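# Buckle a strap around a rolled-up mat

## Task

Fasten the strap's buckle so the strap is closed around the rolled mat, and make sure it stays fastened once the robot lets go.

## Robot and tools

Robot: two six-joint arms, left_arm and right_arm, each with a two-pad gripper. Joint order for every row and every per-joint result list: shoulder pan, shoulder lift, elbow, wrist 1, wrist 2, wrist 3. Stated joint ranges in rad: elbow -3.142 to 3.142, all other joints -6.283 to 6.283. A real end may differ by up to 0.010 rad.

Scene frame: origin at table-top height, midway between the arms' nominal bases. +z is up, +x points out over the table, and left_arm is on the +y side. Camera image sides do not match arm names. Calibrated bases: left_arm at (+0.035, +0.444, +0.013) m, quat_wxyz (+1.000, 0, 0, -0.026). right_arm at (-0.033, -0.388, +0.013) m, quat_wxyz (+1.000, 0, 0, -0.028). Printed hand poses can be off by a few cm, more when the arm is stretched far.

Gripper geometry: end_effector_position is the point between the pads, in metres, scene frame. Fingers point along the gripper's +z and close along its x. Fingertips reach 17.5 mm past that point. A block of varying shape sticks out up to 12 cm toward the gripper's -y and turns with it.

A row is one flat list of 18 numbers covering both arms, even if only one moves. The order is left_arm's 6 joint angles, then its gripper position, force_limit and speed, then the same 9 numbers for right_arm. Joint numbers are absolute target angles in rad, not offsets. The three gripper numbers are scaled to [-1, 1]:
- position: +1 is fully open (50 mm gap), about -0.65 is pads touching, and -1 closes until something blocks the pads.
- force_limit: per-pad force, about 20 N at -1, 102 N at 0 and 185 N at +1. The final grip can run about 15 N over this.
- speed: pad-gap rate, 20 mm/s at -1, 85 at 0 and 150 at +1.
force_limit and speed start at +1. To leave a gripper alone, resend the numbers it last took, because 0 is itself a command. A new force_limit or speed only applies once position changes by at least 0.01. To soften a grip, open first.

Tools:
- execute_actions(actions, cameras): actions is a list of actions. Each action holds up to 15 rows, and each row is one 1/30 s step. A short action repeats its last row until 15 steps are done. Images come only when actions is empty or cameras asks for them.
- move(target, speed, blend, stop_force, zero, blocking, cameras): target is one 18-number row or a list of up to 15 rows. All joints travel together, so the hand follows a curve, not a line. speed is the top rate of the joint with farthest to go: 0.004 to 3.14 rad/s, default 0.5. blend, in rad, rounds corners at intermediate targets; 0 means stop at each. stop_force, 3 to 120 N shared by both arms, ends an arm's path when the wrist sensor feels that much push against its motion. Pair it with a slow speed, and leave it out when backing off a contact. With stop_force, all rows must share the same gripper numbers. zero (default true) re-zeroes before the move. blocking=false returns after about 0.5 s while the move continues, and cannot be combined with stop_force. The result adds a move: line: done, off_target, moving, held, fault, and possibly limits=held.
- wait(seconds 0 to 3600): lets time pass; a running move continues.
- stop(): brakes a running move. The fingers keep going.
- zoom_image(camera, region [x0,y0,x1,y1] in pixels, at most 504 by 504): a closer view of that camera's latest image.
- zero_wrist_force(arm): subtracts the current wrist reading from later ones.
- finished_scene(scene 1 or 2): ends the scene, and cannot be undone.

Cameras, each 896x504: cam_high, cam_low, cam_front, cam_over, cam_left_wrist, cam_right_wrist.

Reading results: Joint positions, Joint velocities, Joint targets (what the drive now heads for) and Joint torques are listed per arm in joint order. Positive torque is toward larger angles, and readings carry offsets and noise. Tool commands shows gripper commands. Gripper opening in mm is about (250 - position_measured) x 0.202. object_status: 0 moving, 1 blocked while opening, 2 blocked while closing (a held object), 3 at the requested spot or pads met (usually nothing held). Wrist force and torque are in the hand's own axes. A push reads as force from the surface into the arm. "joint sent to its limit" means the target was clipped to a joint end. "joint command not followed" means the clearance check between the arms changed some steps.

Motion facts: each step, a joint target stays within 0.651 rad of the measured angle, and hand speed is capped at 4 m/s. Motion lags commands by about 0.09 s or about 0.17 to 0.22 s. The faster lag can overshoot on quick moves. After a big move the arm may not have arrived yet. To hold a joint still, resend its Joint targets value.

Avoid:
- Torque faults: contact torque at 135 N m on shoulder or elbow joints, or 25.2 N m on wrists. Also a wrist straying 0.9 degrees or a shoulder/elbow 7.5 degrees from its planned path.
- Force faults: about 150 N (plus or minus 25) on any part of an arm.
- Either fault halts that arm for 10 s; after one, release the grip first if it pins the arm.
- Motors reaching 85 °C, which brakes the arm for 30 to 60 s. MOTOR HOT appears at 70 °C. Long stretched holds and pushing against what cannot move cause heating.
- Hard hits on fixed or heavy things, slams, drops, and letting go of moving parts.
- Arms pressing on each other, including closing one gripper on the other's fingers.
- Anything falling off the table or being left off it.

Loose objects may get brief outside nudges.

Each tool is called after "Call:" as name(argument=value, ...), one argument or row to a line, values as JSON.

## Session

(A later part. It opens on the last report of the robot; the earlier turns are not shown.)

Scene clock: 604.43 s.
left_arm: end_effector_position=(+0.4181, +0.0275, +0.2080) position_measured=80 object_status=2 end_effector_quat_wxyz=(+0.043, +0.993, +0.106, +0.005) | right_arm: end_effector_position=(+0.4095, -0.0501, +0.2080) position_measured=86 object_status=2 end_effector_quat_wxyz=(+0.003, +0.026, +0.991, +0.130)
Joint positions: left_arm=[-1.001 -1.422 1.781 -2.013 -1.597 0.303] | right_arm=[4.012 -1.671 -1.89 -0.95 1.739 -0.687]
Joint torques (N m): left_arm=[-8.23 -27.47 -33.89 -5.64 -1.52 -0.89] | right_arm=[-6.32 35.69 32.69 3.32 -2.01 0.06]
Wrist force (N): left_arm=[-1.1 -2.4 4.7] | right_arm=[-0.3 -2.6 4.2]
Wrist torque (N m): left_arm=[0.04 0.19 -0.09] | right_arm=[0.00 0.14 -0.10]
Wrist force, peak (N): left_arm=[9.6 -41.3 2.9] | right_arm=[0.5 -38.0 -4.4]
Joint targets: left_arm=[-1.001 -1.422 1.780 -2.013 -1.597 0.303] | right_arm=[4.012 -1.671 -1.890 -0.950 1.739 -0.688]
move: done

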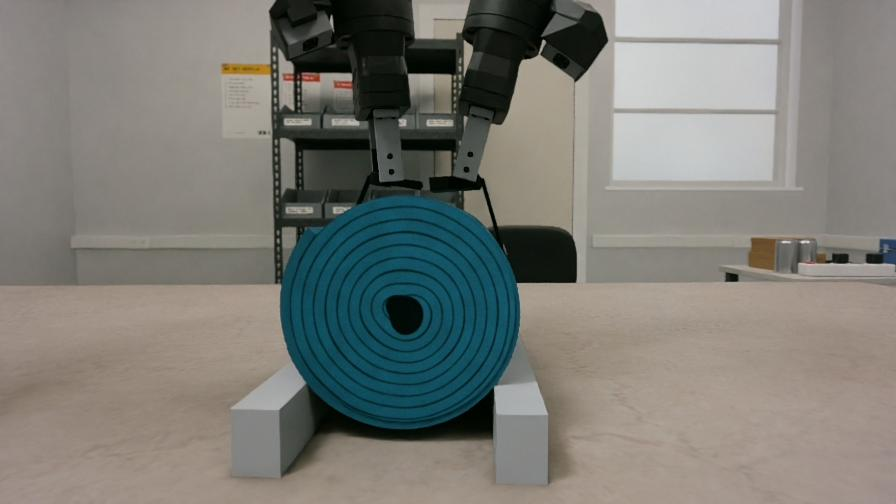

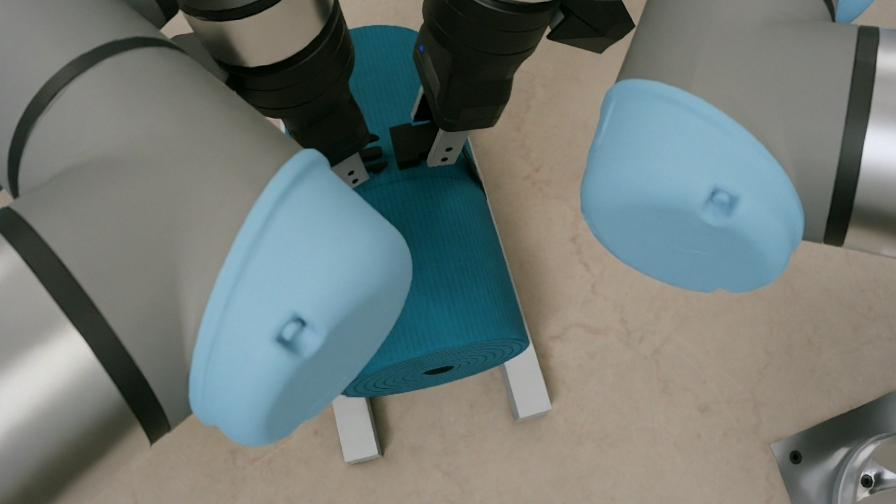

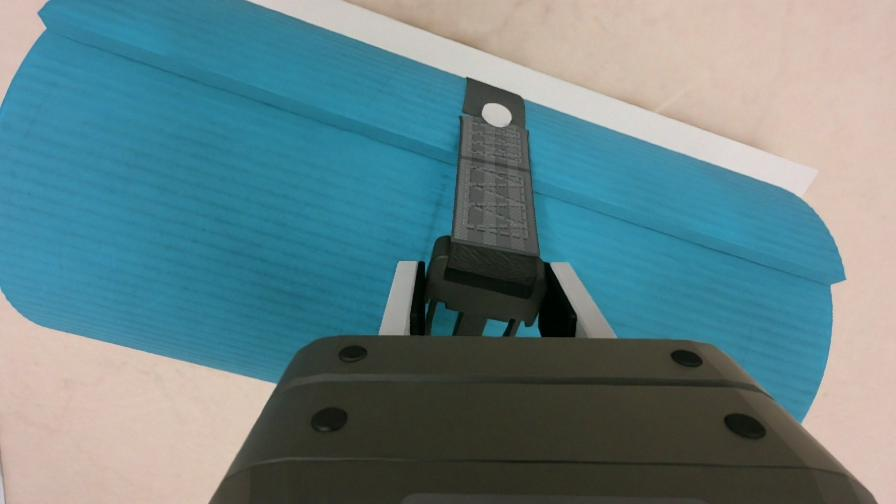

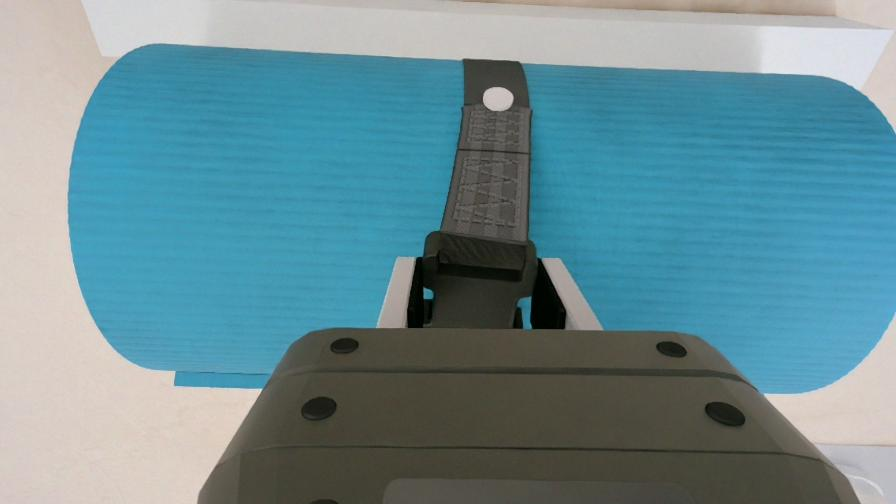

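Call:
move(
  target=[
    [-0.9744,-1.4707,1.9037,-2.2354,-1.6496,0.3222,-1,0,-1,4.0116,-1.6712,-1.8898,-0.95,1.7392,-0.6875,-1,-0.5,-1],
    [-0.9892,-1.4532,1.8847,-2.235,-1.6463,0.3082,-1,0,-1,4.0116,-1.6712,-1.8898,-0.95,1.7392,-0.6875,-1,-0.5,-1],
  ],
  speed=[0.1,0.03],
  stop_force=8,
  cameras=["cam_front","cam_over"],
)

Call:
zoom_image(
  camera="cam_front",
  region=[340, 140, 500, 220],
)

Call:
zoom_image(
  camera="cam_over",
  region=[310, 100, 490, 210],
)

Scene clock: 623.37 s.
left_arm: end_effector_position=(+0.4185, +0.0210, +0.2049) position_measured=80 object_status=2 end_effector_quat_wxyz=(+0.121, +0.987, +0.105, +0.013) | right_arm: end_effector_position=(+0.4095, -0.0501, +0.2080) position_measured=86 object_status=2 end_effector_quat_wxyz=(+0.003, +0.026, +0.991, +0.130)
Joint positions: left_arm=[-0.982 -1.461 1.893 -2.235 -1.648 0.315] | right_arm=[4.012 -1.671 -1.89 -0.95 1.739 -0.687]
Joint torques (N m): left_arm=[6.04 -42.12 -20.47 -7.91 -2.83 2.33] | right_arm=[8.33 30.84 31.99 7.18 4.01 0.08]
Wrist force (N): left_arm=[0.8 -9.0 2.2] | right_arm=[0.3 -8.0 3.0]
Wrist torque (N m): left_arm=[-0.06 0.23 -0.07] | right_arm=[-0.04 0.15 -0.12]
Wrist force, peak (N): left_arm=[4.0 -17.9 0.8] | right_arm=[1.1 -18.6 0.5]
Joint targets: left_arm=[-0.982 -1.461 1.893 -2.235 -1.648 0.315] | right_arm=[4.012 -1.671 -1.890 -0.950 1.739 -0.688]
move: contact (left_arm); path passed 1 of 2 targets

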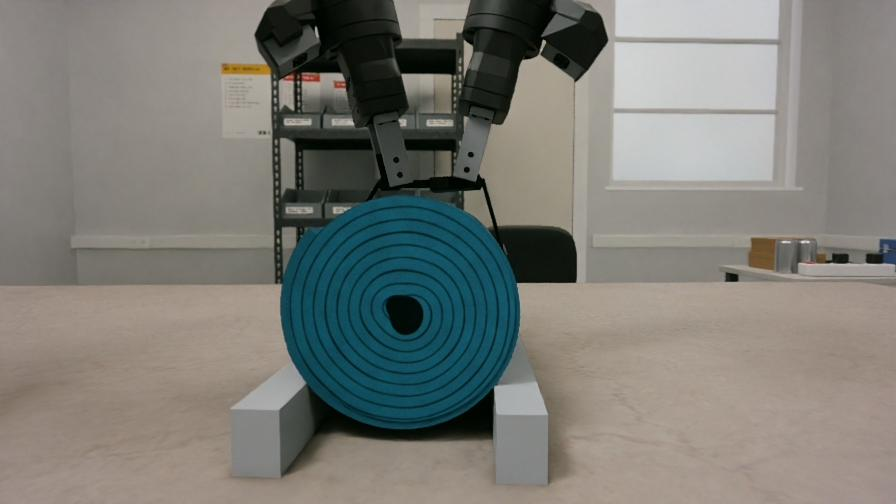

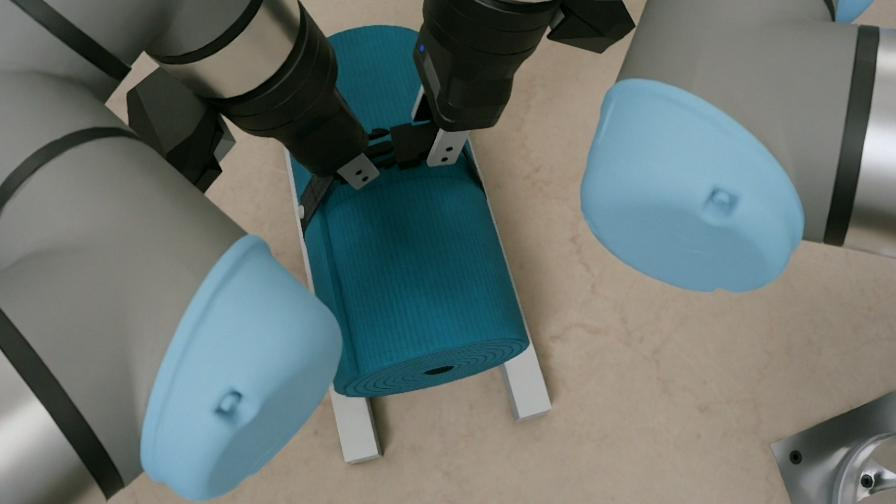

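Scaled by 3.150.

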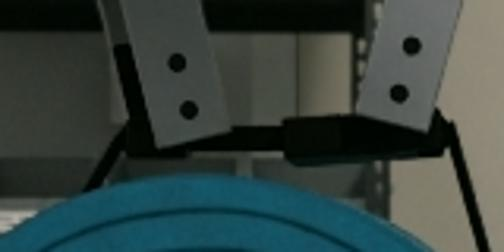

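Scaled by 2.800.

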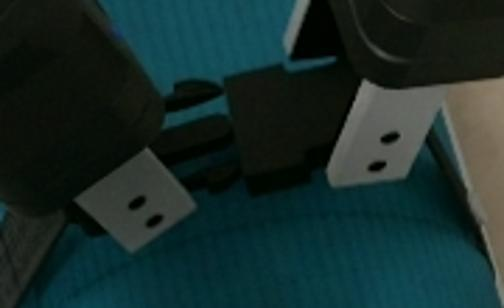

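Call:
move(
  target=[-1.0161,-1.4193,1.8458,-2.2319,-1.6401,0.2819,-1,0,-1,4.0116,-1.6712,-1.8898,-0.95,1.7392,-0.6875,-1,-0.5,-1],
  speed=0.03,
  stop_force=35,
  cameras=["cam_front","cam_over","cam_high"],
)

Call:
zoom_image(
  camera="cam_front",
  region=[340, 140, 500, 220],
)

Call:
zoom_image(
  camera="cam_over",
  region=[310, 100, 490, 210],
)

Scene clock: 629.87 s.
left_arm: end_effector_position=(+0.4177, +0.0137, +0.2049) position_measured=85 object_status=2 end_effector_quat_wxyz=(+0.121, +0.987, +0.106, +0.013) | right_arm: end_effector_position=(+0.4096, -0.0502, +0.2080) position_measured=86 object_status=2 end_effector_quat_wxyz=(+0.003, +0.026, +0.991, +0.130)
Joint positions: left_arm=[-0.991 -1.45 1.881 -2.234 -1.646 0.306] | right_arm=[4.012 -1.671 -1.89 -0.95 1.739 -0.687]
Joint torques (N m): left_arm=[-3.41 -40.79 -29.38 -14 -5.13 2.14] | right_arm=[22.23 27.67 32.4 10.98 9.55 -0.07]
Wrist force (N): left_arm=[2.4 -37.8 -5.5] | right_arm=[-5.6 -33.5 -5.1]
Wrist torque (N m): left_arm=[-0.23 0.04 0.32] | right_arm=[0.28 -0.04 -0.12]
Wrist force, peak (N): left_arm=[5.5 -46.3 -7.5] | right_arm=[-5.3 -42.2 -8.1]
Joint targets: left_arm=[-0.991 -1.450 1.881 -2.234 -1.646 0.306] | right_arm=[4.012 -1.671 -1.890 -0.950 1.739 -0.688]
move: contact (left_arm); left_arm: the elbow is farthest, 0.035 rad from its target
Images, in order (width x height): cam_high 896x504, cam_front 896x504, cam_over 896x504.

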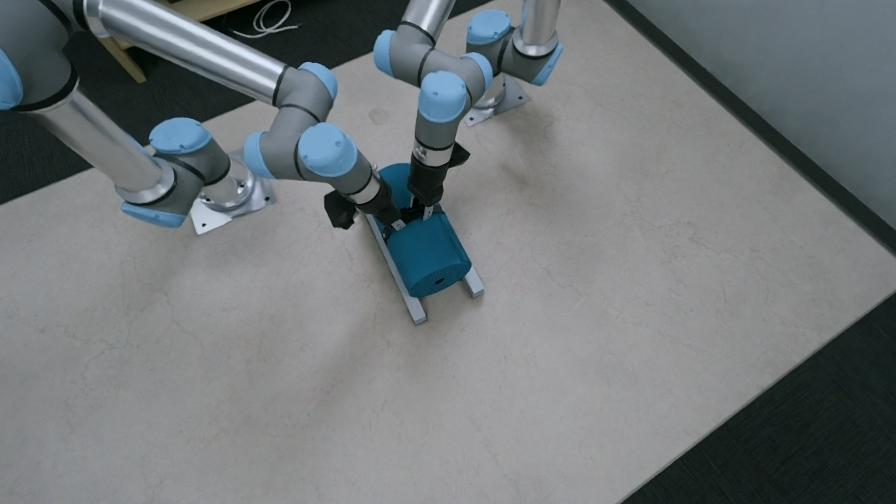

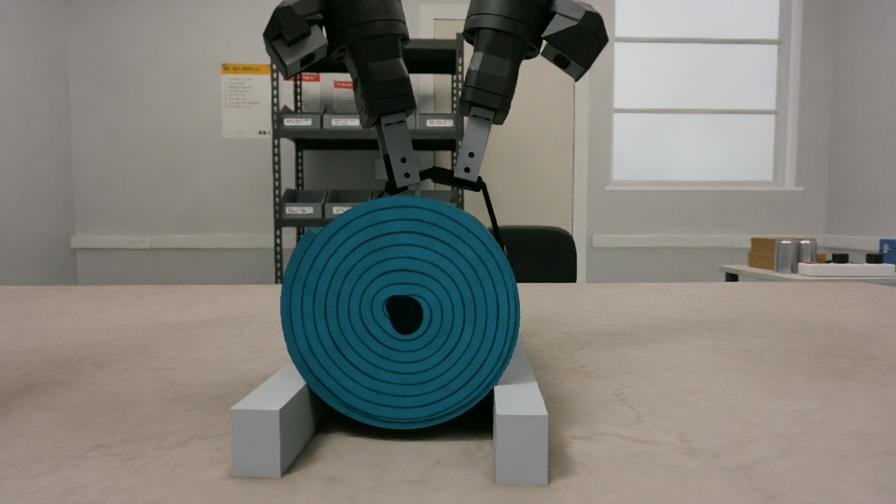

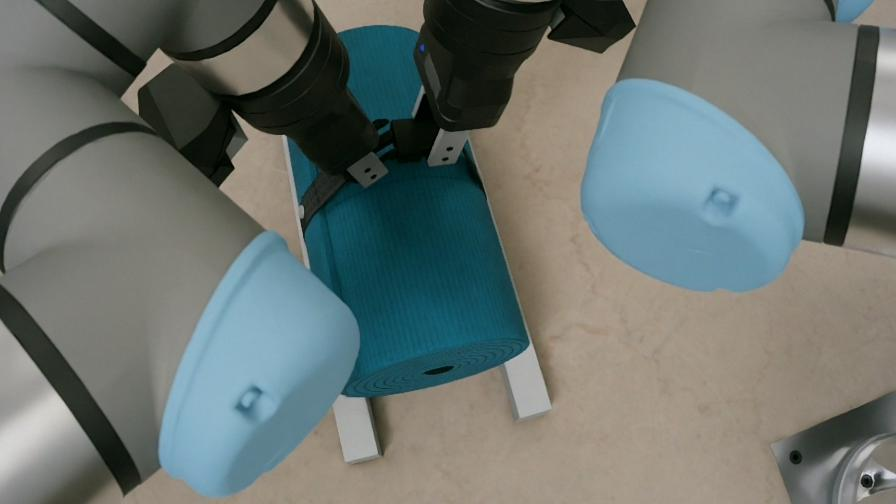

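Scaled by 3.150.

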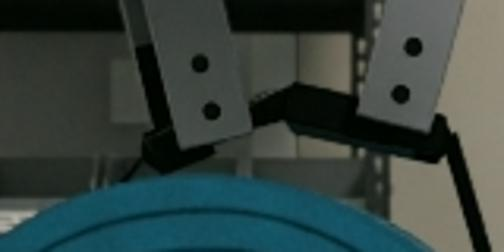

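Scaled by 2.800.

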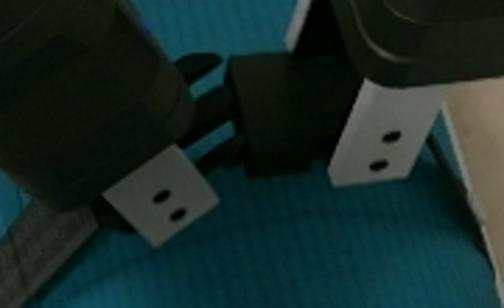

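Call:
move(
  target=[-0.9744,-1.4707,1.9037,-2.2354,-1.6496,0.3222,-1,0,-1,4.0116,-1.6712,-1.8898,-0.95,1.7392,-0.6875,-1,-0.5,-1],
  speed=0.06,
)

Call:
move(
  target=[-0.9744,-1.4707,1.9037,-2.2354,-1.6496,0.3222,-0.96,1,-1,4.0116,-1.6712,-1.8898,-0.95,1.7392,-0.6875,-0.96,1,-1],
  cameras=["cam_front","cam_over","cam_left_wrist","cam_right_wrist"],
)

Call:
zoom_image(
  camera="cam_front",
  region=[340, 140, 500, 220],
)

Call:
zoom_image(
  camera="cam_over",
  region=[310, 100, 490, 210],
)

Scene clock: 642.63 s.
left_arm: end_effector_position=(+0.4192, +0.0277, +0.2050) position_measured=85 object_status=2 end_effector_quat_wxyz=(+0.121, +0.987, +0.106, +0.013) | right_arm: end_effector_position=(+0.4095, -0.0501, +0.2080) position_measured=86 object_status=2 end_effector_quat_wxyz=(+0.003, +0.026, +0.991, +0.130)
Joint positions: left_arm=[-0.974 -1.471 1.904 -2.235 -1.65 0.323] | right_arm=[4.012 -1.671 -1.89 -0.95 1.739 -0.687]
Joint torques (N m): left_arm=[-8.94 -22.38 -30.37 -5.96 -0.9 -2.11] | right_arm=[-6.7 24.75 31.92 3.06 -2.15 -0.1]
Wrist force (N): left_arm=[-1.2 -1.2 1.6] | right_arm=[0.4 -3.6 3.0]
Wrist torque (N m): left_arm=[0.17 0.22 -0.13] | right_arm=[-0.27 0.02 -0.10]
Wrist force, peak (N): left_arm=[2.6 -38.3 -5.9] | right_arm=[-5.9 -34.0 -5.2]
Joint targets: left_arm=[-0.974 -1.471 1.904 -2.235 -1.650 0.322] | right_arm=[4.012 -1.671 -1.890 -0.950 1.739 -0.688]
move: done

Scene clock: 643.13 s.
left_arm: end_effector_position=(+0.4192, +0.0275, +0.2050) position_measured=91 object_status=2 end_effector_quat_wxyz=(+0.121, +0.987, +0.106, +0.013) | right_arm: end_effector_position=(+0.4095, -0.0501, +0.2080) position_measured=96 object_status=2 end_effector_quat_wxyz=(+0.003, +0.026, +0.991, +0.130)
Joint positions: left_arm=[-0.974 -1.471 1.904 -2.235 -1.65 0.322] | right_arm=[4.012 -1.671 -1.89 -0.95 1.739 -0.687]
Joint torques (N m): left_arm=[-7.62 -23.66 -31.76 -4.24 1.31 -2.54] | right_arm=[-6.75 24.12 32.26 3.07 -2.13 -0.19]
Wrist force (N): left_arm=[-0.9 -1.6 1.6] | right_arm=[0.1 -3.5 2.8]
Wrist torque (N m): left_arm=[0.12 0.18 -0.11] | right_arm=[-0.25 0.06 -0.10]
Wrist force, peak (N): left_arm=[-1.2 -1.7 1.6] | right_arm=[0.2 -3.7 2.9]
Joint targets: left_arm=[-0.974 -1.471 1.904 -2.235 -1.650 0.322] | right_arm=[4.012 -1.671 -1.890 -0.950 1.739 -0.688]
move: done

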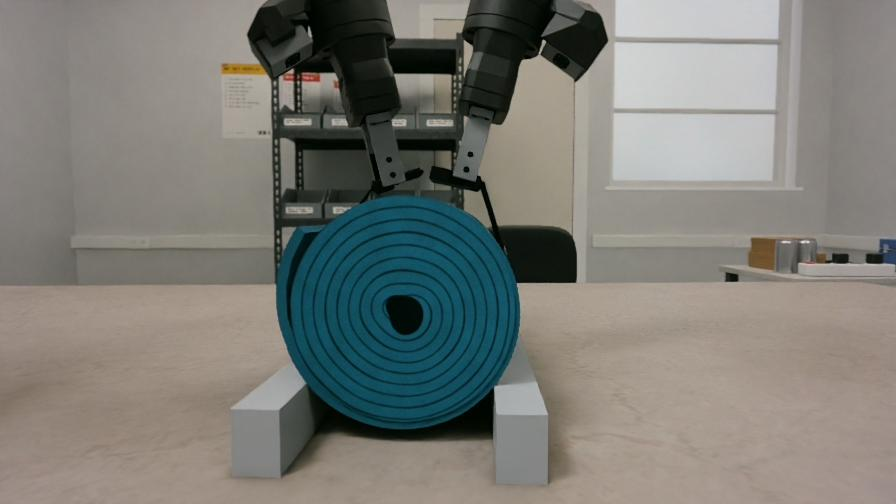

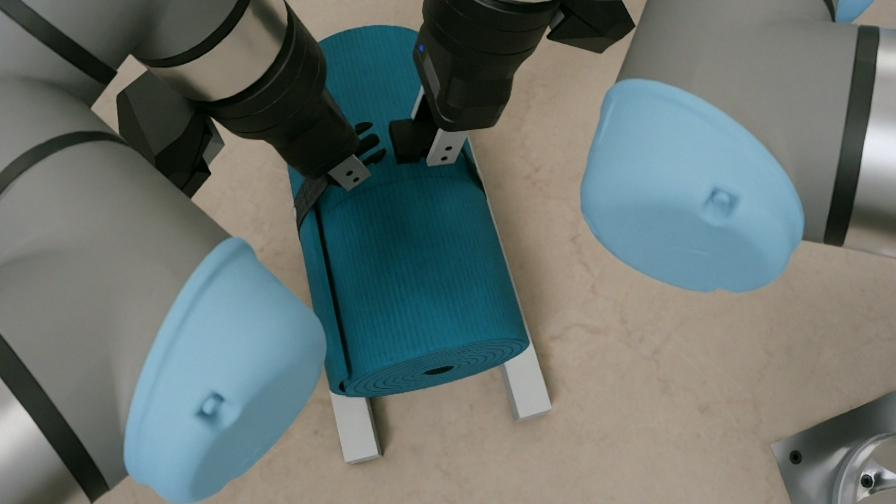

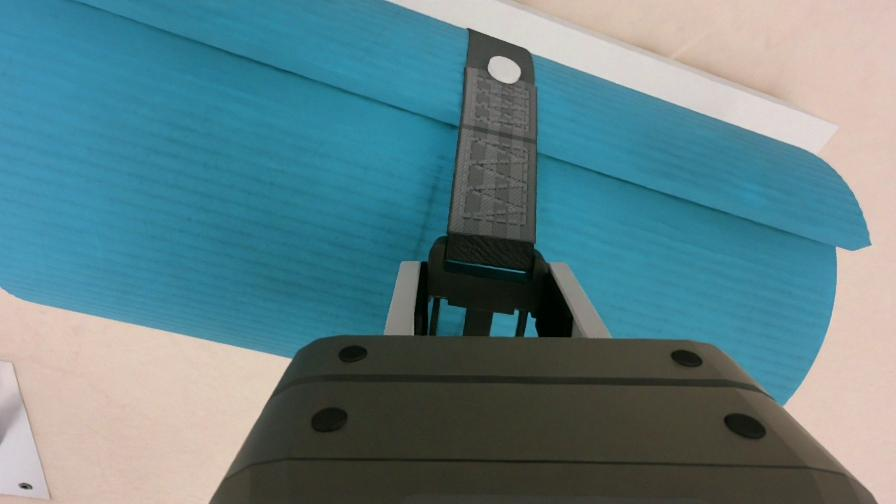

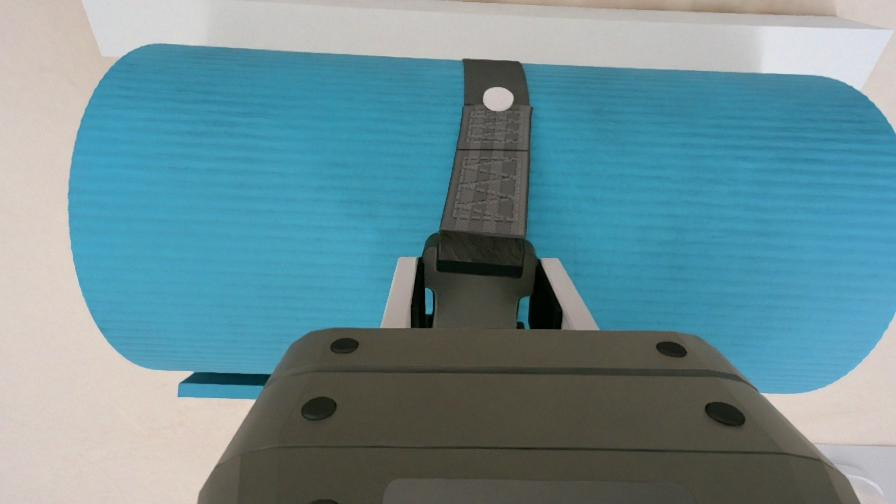

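Scaled by 3.150.

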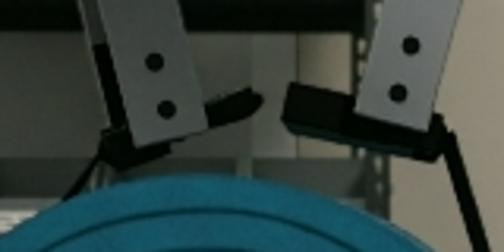

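Scaled by 2.800.

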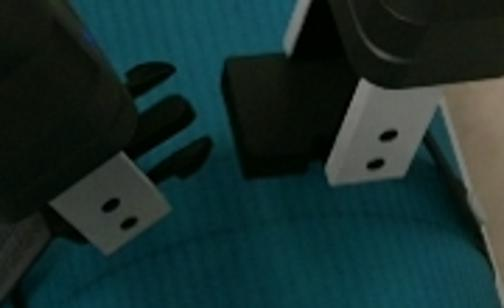

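Call:
move(
  target=[-0.9834,-1.4321,1.7838,-1.9993,-1.6124,0.4958,-0.96,1,-1,3.9965,-1.6686,-2.0177,-0.6842,1.7488,-0.4616,-0.96,1,-1],
  speed=0.12,
  stop_force=10,
  cameras=["cam_front","cam_right_wrist"],
)

Call:
zoom_image(
  camera="cam_front",
  region=[340, 140, 500, 220],
)

Scene clock: 661.83 s.
left_arm: end_effector_position=(+0.4193, +0.0364, +0.2105) position_measured=91 object_status=2 end_effector_quat_wxyz=(+0.044, +0.999, +0.019, +0.001) | right_arm: end_effector_position=(+0.4176, -0.0503, +0.1881) position_measured=96 object_status=2 end_effector_quat_wxyz=(+0.027, +0.137, +0.972, +0.189)
Joint positions: left_arm=[-0.983 -1.432 1.784 -1.999 -1.612 0.496] | right_arm=[3.996 -1.669 -2.018 -0.684 1.749 -0.462]
Joint torques (N m): left_arm=[1.18 -41.72 -19.22 -6.39 -1.78 -2.44] | right_arm=[4.77 33.97 31.6 4.12 0.52 -1.31]
Wrist force (N): left_arm=[-1.8 -0.6 2.8] | right_arm=[-0.4 -0.9 -1.1]
Wrist torque (N m): left_arm=[0.19 0.15 -0.07] | right_arm=[-0.18 0.12 -0.23]
Wrist force, peak (N): left_arm=[-1.8 -0.6 3.4] | right_arm=[0.2 -3.7 3.0]
Joint targets: left_arm=[-0.983 -1.432 1.784 -1.999 -1.612 0.496] | right_arm=[3.997 -1.669 -2.018 -0.684 1.749 -0.462]
move: done

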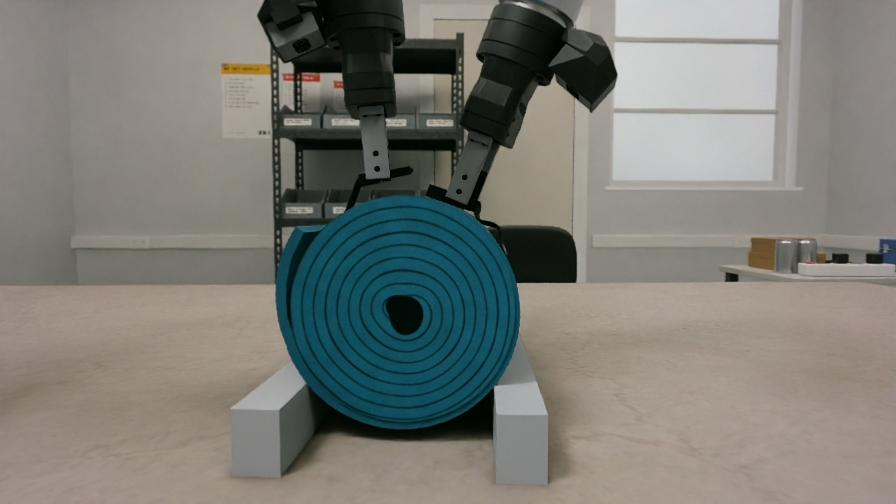

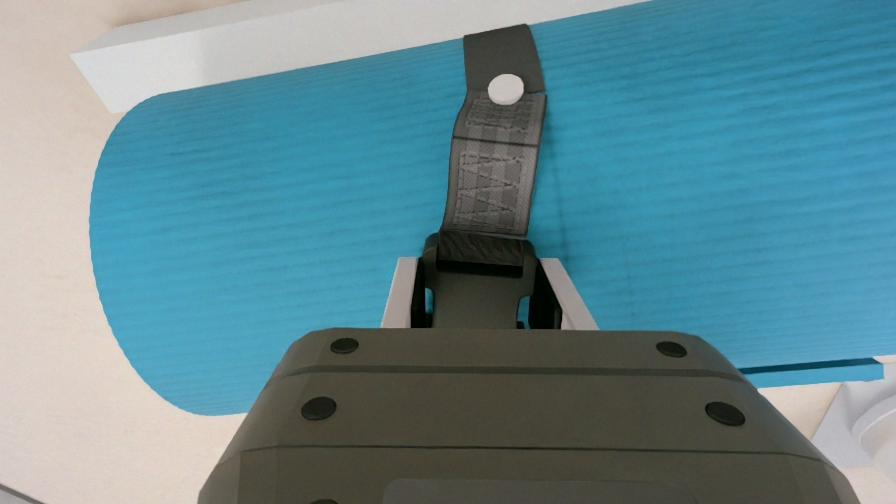

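Scaled by 3.150.

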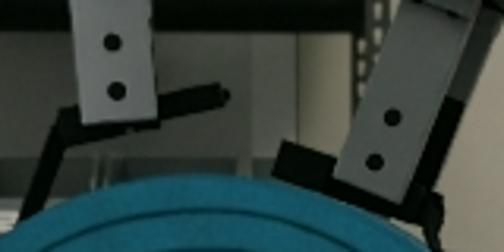

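Call:
move(
  target=[-0.9834,-1.4321,1.7838,-1.9993,-1.6124,0.4958,-0.96,1,-1,3.9965,-1.6686,-2.0177,-0.6842,1.7488,-0.4616,1,1,-1],
)

Call:
move(
  target=[-0.9834,-1.4321,1.7838,-1.9993,-1.6124,0.4958,-0.96,1,-1,3.8928,-1.7018,-2.2352,-0.1181,1.9638,-0.4606,1,1,-1],
  speed=0.1,
  stop_force=15,
  cameras=["cam_front","cam_right_wrist"],
)

Call:
zoom_image(
  camera="cam_front",
  region=[340, 140, 500, 220],
)

Scene clock: 675.87 s.
left_arm: end_effector_position=(+0.4193, +0.0364, +0.2105) position_measured=91 object_status=2 end_effector_quat_wxyz=(+0.044, +0.999, +0.019, +0.001) | right_arm: end_effector_position=(+0.4176, -0.0503, +0.1881) position_measured=3 object_status=0 end_effector_quat_wxyz=(+0.027, +0.137, +0.972, +0.189)
Joint positions: left_arm=[-0.983 -1.432 1.784 -1.999 -1.612 0.496] | right_arm=[3.997 -1.669 -2.018 -0.684 1.749 -0.462]
Joint torques (N m): left_arm=[6.48 -42.36 -18.75 -6.01 -1.62 -2.53] | right_arm=[4.79 25.07 30.56 4.88 -1.8 -1.3]
Wrist force (N): left_arm=[-1.8 -0.6 2.9] | right_arm=[-0.3 -0.8 -1.3]
Wrist torque (N m): left_arm=[0.20 0.14 -0.07] | right_arm=[-0.18 0.09 -0.23]
Wrist force, peak (N): left_arm=[-2.1 -0.6 3.2] | right_arm=[-0.5 -1.0 -1.3]
Joint targets: left_arm=[-0.983 -1.432 1.784 -1.999 -1.612 0.496] | right_arm=[3.997 -1.669 -2.018 -0.684 1.749 -0.462]
move: done

Scene clock: 682.57 s.
left_arm: end_effector_position=(+0.4193, +0.0364, +0.2105) position_measured=91 object_status=2 end_effector_quat_wxyz=(+0.044, +0.999, +0.019, +0.001) | right_arm: end_effector_position=(+0.4150, -0.0585, +0.1879) position_measured=3 object_status=3 end_effector_quat_wxyz=(+0.051, +0.130, +0.921, +0.363)
Joint positions: left_arm=[-0.983 -1.432 1.784 -1.999 -1.612 0.496] | right_arm=[3.893 -1.702 -2.235 -0.118 1.964 -0.461]
Joint torques (N m): left_arm=[6.57 -42.27 -18.67 -5.56 -1.62 -2.09] | right_arm=[6.14 28.9 27.81 3.74 -2.07 1.45]
Wrist force (N): left_arm=[-1.8 -0.5 2.9] | right_arm=[-0.8 -1.4 -0.8]
Wrist torque (N m): left_arm=[0.22 0.15 -0.07] | right_arm=[-0.26 0.29 -0.44]
Wrist force, peak (N): left_arm=[-2.0 -0.6 3.4] | right_arm=[6.1 -6.7 -19.0]
Joint targets: left_arm=[-0.983 -1.432 1.784 -1.999 -1.612 0.496] | right_arm=[3.893 -1.702 -2.235 -0.118 1.964 -0.461]
move: done

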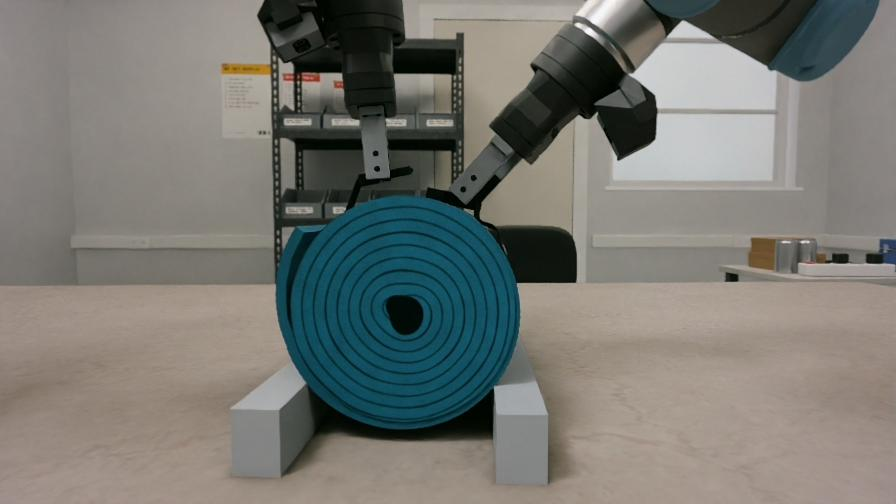

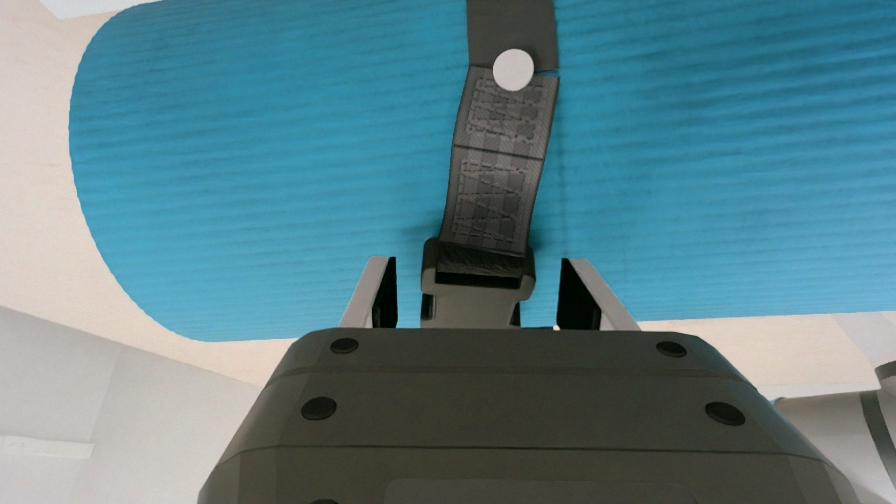

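Scaled by 3.150.

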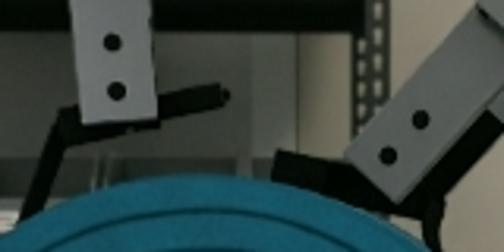

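Call:
move(
  target=[-0.9834,-1.4321,1.7838,-1.9993,-1.6124,0.4958,-0.96,1,-1,3.8928,-1.7018,-2.2352,-0.1181,1.9638,-0.4606,-1,1,-1],
)

Call:
move(
  target=[-1.0177,-1.3719,1.7155,-1.9144,-1.5708,0.6055,-0.96,1,-1,3.9958,-1.6595,-1.9317,-0.8748,1.7677,-0.661,-1,1,-1],
  speed=0.12,
  stop_force=15,
  cameras=["cam_front","cam_over","cam_left_wrist","cam_right_wrist"],
)

Call:
zoom_image(
  camera="cam_front",
  region=[340, 140, 500, 220],
)

Call:
zoom_image(
  camera="cam_over",
  region=[310, 100, 490, 210],
)

Scene clock: 701.67 s.
left_arm: end_effector_position=(+0.4193, +0.0364, +0.2105) position_measured=91 object_status=2 end_effector_quat_wxyz=(+0.044, +0.999, +0.019, +0.001) | right_arm: end_effector_position=(+0.4150, -0.0585, +0.1879) position_measured=95 object_status=2 end_effector_quat_wxyz=(+0.051, +0.130, +0.921, +0.363)
Joint positions: left_arm=[-0.983 -1.432 1.784 -1.999 -1.612 0.496] | right_arm=[3.893 -1.702 -2.235 -0.118 1.964 -0.461]
Joint torques (N m): left_arm=[6.92 -41.84 -19.74 -5.25 -1.57 -2.11] | right_arm=[6.46 33.98 27.35 5.02 -2.08 0.95]
Wrist force (N): left_arm=[-2.0 -0.6 2.7] | right_arm=[-0.9 -1.1 -0.8]
Wrist torque (N m): left_arm=[0.19 0.18 -0.07] | right_arm=[-0.22 0.31 -0.44]
Wrist force, peak (N): left_arm=[-1.9 -0.5 3.2] | right_arm=[-1.0 -1.5 -0.8]
Joint targets: left_arm=[-0.983 -1.432 1.784 -1.999 -1.612 0.496] | right_arm=[3.893 -1.702 -2.235 -0.118 1.964 -0.461]
move: done

Scene clock: 708.60 s.
left_arm: end_effector_position=(+0.4178, +0.0227, +0.2006) position_measured=91 object_status=2 end_effector_quat_wxyz=(+0.000, +0.999, -0.052, +0.000) | right_arm: end_effector_position=(+0.4172, -0.0555, +0.1872) position_measured=95 object_status=2 end_effector_quat_wxyz=(+0.048, +0.124, +0.929, +0.344)
Joint positions: left_arm=[-1.018 -1.372 1.715 -1.914 -1.571 0.606] | right_arm=[3.903 -1.698 -2.206 -0.191 1.945 -0.48]
Joint torques (N m): left_arm=[-0.48 -38.58 -21.61 -5.08 -0.31 -2.31] | right_arm=[-5.63 4.75 4.71 -1.56 1.98 -0.63]
Wrist force (N): left_arm=[-2.2 -0.1 1.5] | right_arm=[-1.9 10.4 -16.5]
Wrist torque (N m): left_arm=[0.28 0.15 -0.10] | right_arm=[-0.30 0.29 -0.40]
Wrist force, peak (N): left_arm=[-1.9 -0.7 3.1] | right_arm=[0.1 4.6 -26.3]
Joint targets: left_arm=[-1.018 -1.372 1.716 -1.914 -1.571 0.605] | right_arm=[3.903 -1.698 -2.206 -0.191 1.945 -0.480]
move: contact (right_arm); right_arm: the wrist 1 is farthest, 0.684 rad from its target

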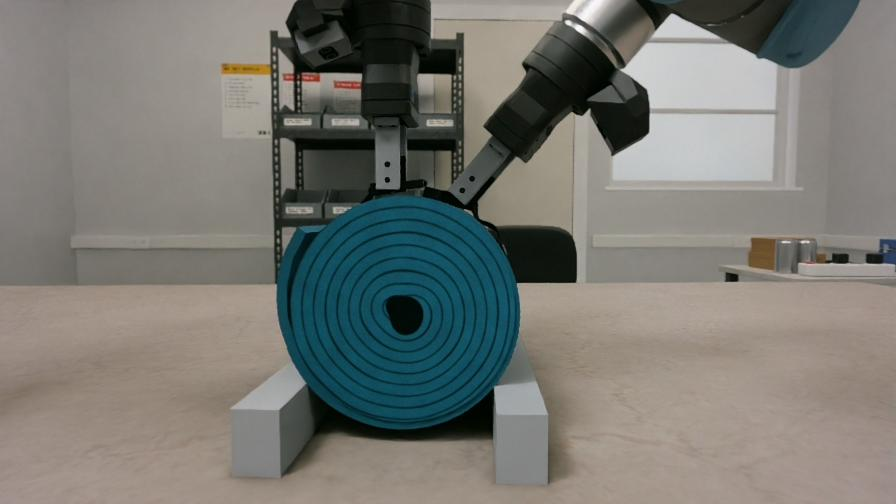

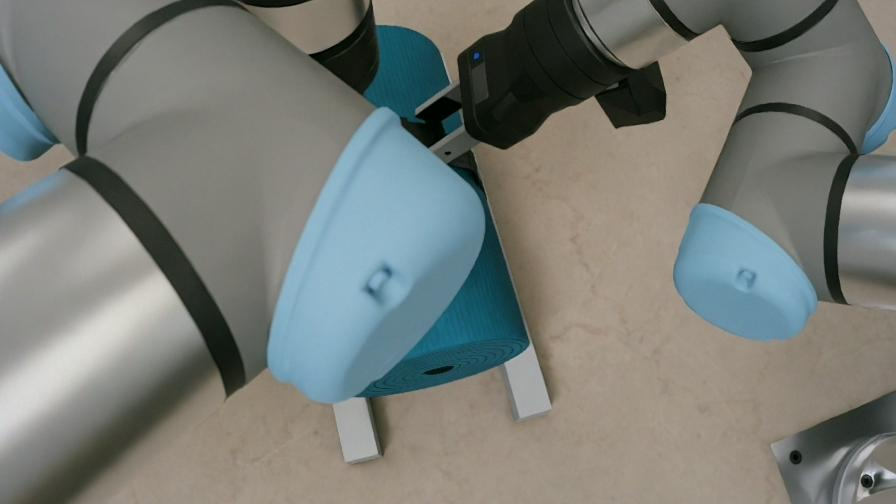

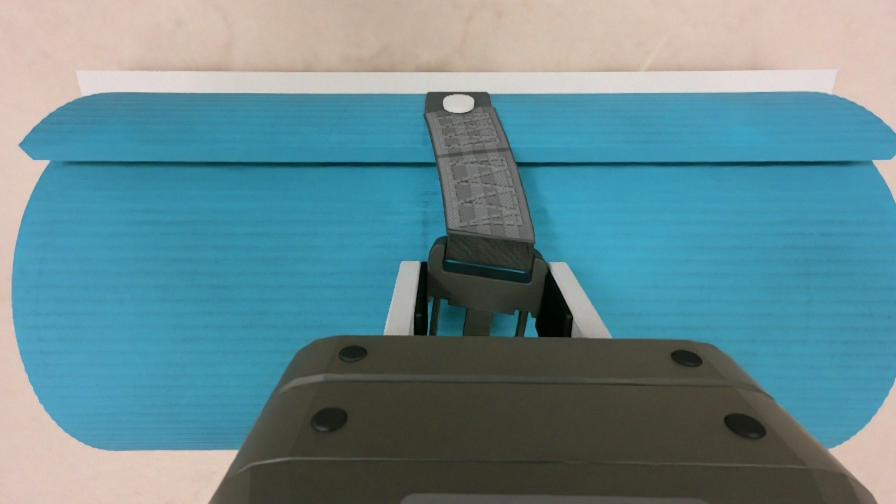

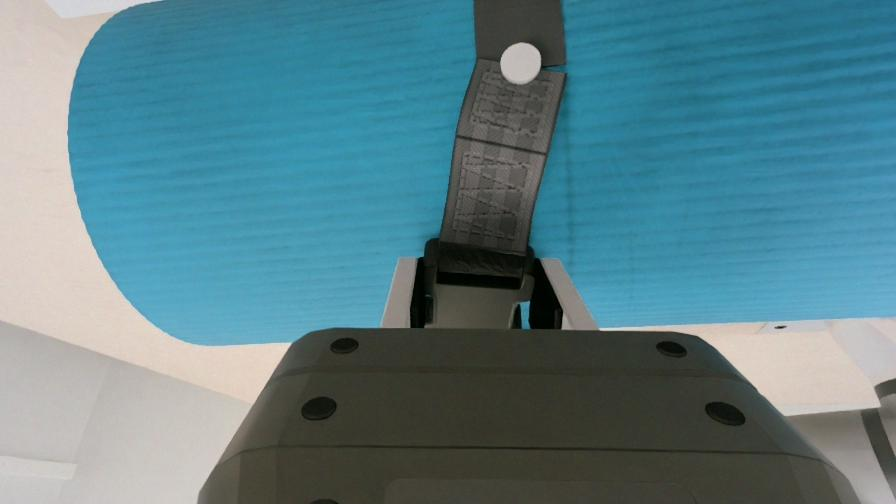

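Scaled by 3.150.

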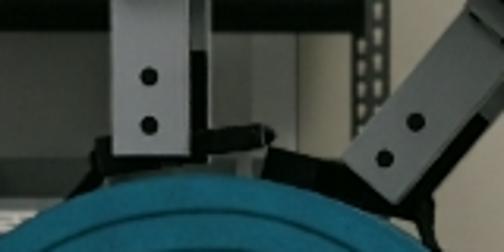

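Scaled by 2.800.

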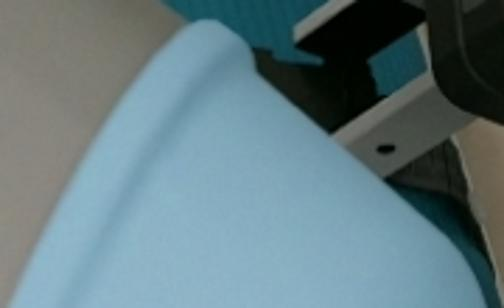

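Call:
move(
  target=[
    [-0.9834,-1.4321,1.7838,-1.9993,-1.6124,0.4958,-0.96,1,-1,3.8928,-1.6609,-2.2122,-0.182,1.9638,-0.4606,-1,1,-1],
    [-1.0177,-1.3719,1.7155,-1.9144,-1.5708,0.6055,-0.96,1,-1,3.9958,-1.6595,-1.9317,-0.8748,1.7677,-0.661,-1,1,-1],
  ],
  speed=0.2,
  cameras=["cam_front","cam_over","cam_right_wrist","cam_low"],
)

Call:
zoom_image(
  camera="cam_front",
  region=[340, 140, 500, 220],
)

Call:
zoom_image(
  camera="cam_over",
  region=[310, 100, 490, 210],
)

Scene clock: 720.63 s.
left_arm: end_effector_position=(+0.4178, +0.0227, +0.2006) position_measured=91 object_status=2 end_effector_quat_wxyz=(+0.000, +0.999, -0.052, +0.000) | right_arm: end_effector_position=(+0.4096, -0.0521, +0.2060) position_measured=95 object_status=2 end_effector_quat_wxyz=(+0.007, +0.043, +0.987, +0.156)
Joint positions: left_arm=[-1.018 -1.372 1.715 -1.914 -1.571 0.606] | right_arm=[3.996 -1.659 -1.932 -0.875 1.768 -0.661]
Joint torques (N m): left_arm=[1.85 -40.2 -19.71 -5.44 -0.73 -2.32] | right_arm=[-6.5 38.89 16.92 5.05 3.3 1.36]
Wrist force (N): left_arm=[-2.2 -0.3 1.7] | right_arm=[0.4 -5.1 3.8]
Wrist torque (N m): left_arm=[0.24 0.15 -0.10] | right_arm=[-0.34 0.02 -0.14]
Wrist force, peak (N): left_arm=[-2.1 -0.7 3.1] | right_arm=[-1.8 10.5 -16.9]
Joint targets: left_arm=[-1.018 -1.372 1.716 -1.914 -1.571 0.605] | right_arm=[3.996 -1.660 -1.932 -0.875 1.768 -0.661]
move: done
Images, in order (width x height): cam_low 896x504, cam_front 896x504, cam_over 896x504, cam_right_wrist 896x504.

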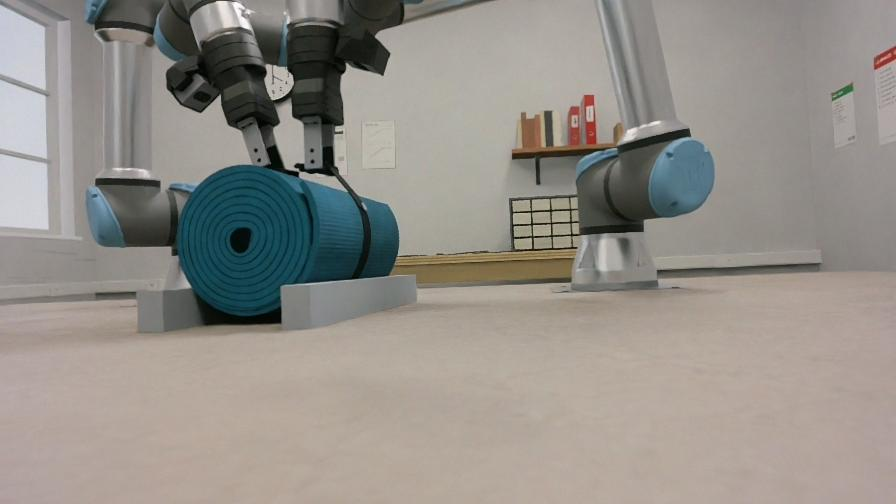

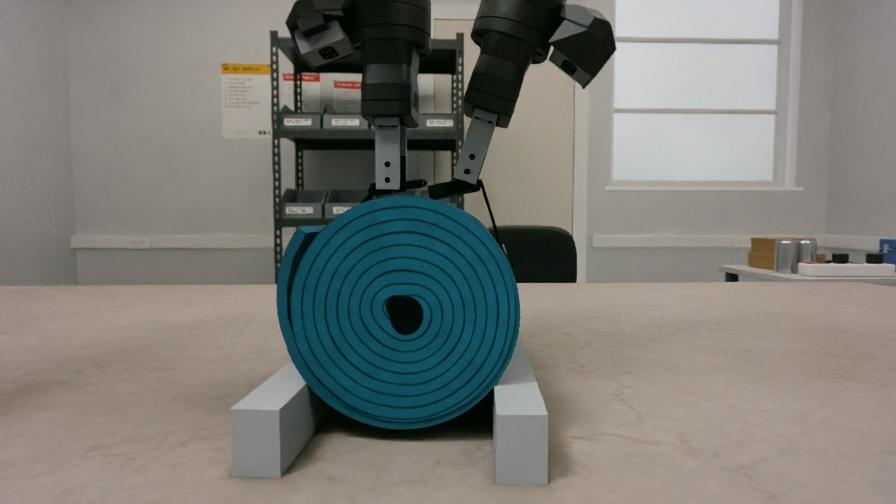

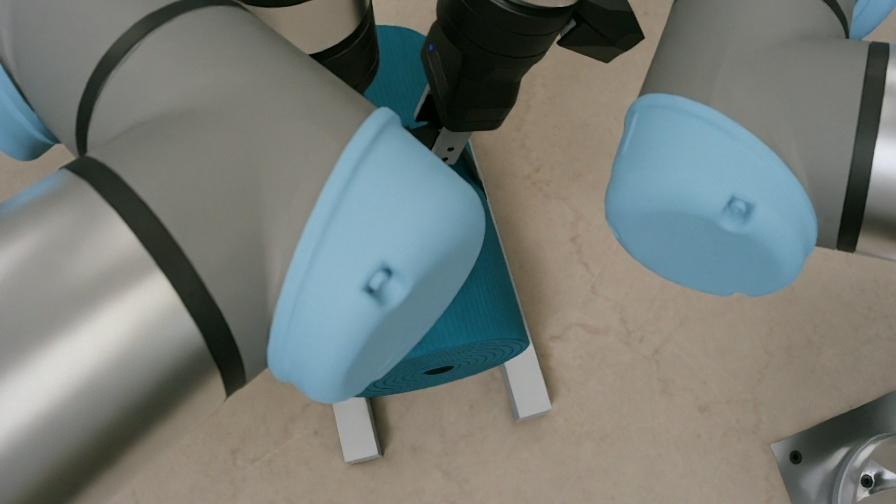

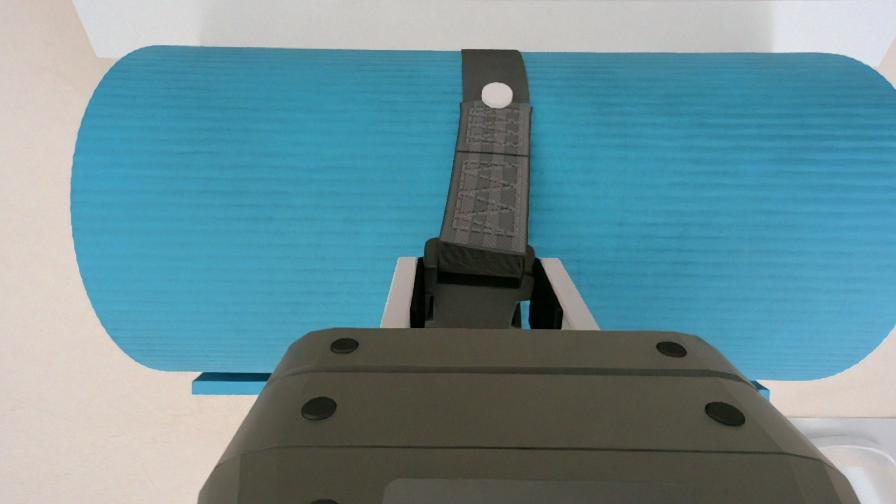

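Scaled by 3.150.

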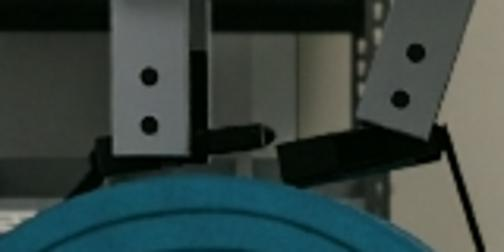

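Scaled by 2.800.

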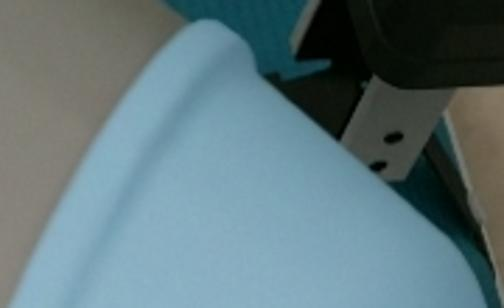

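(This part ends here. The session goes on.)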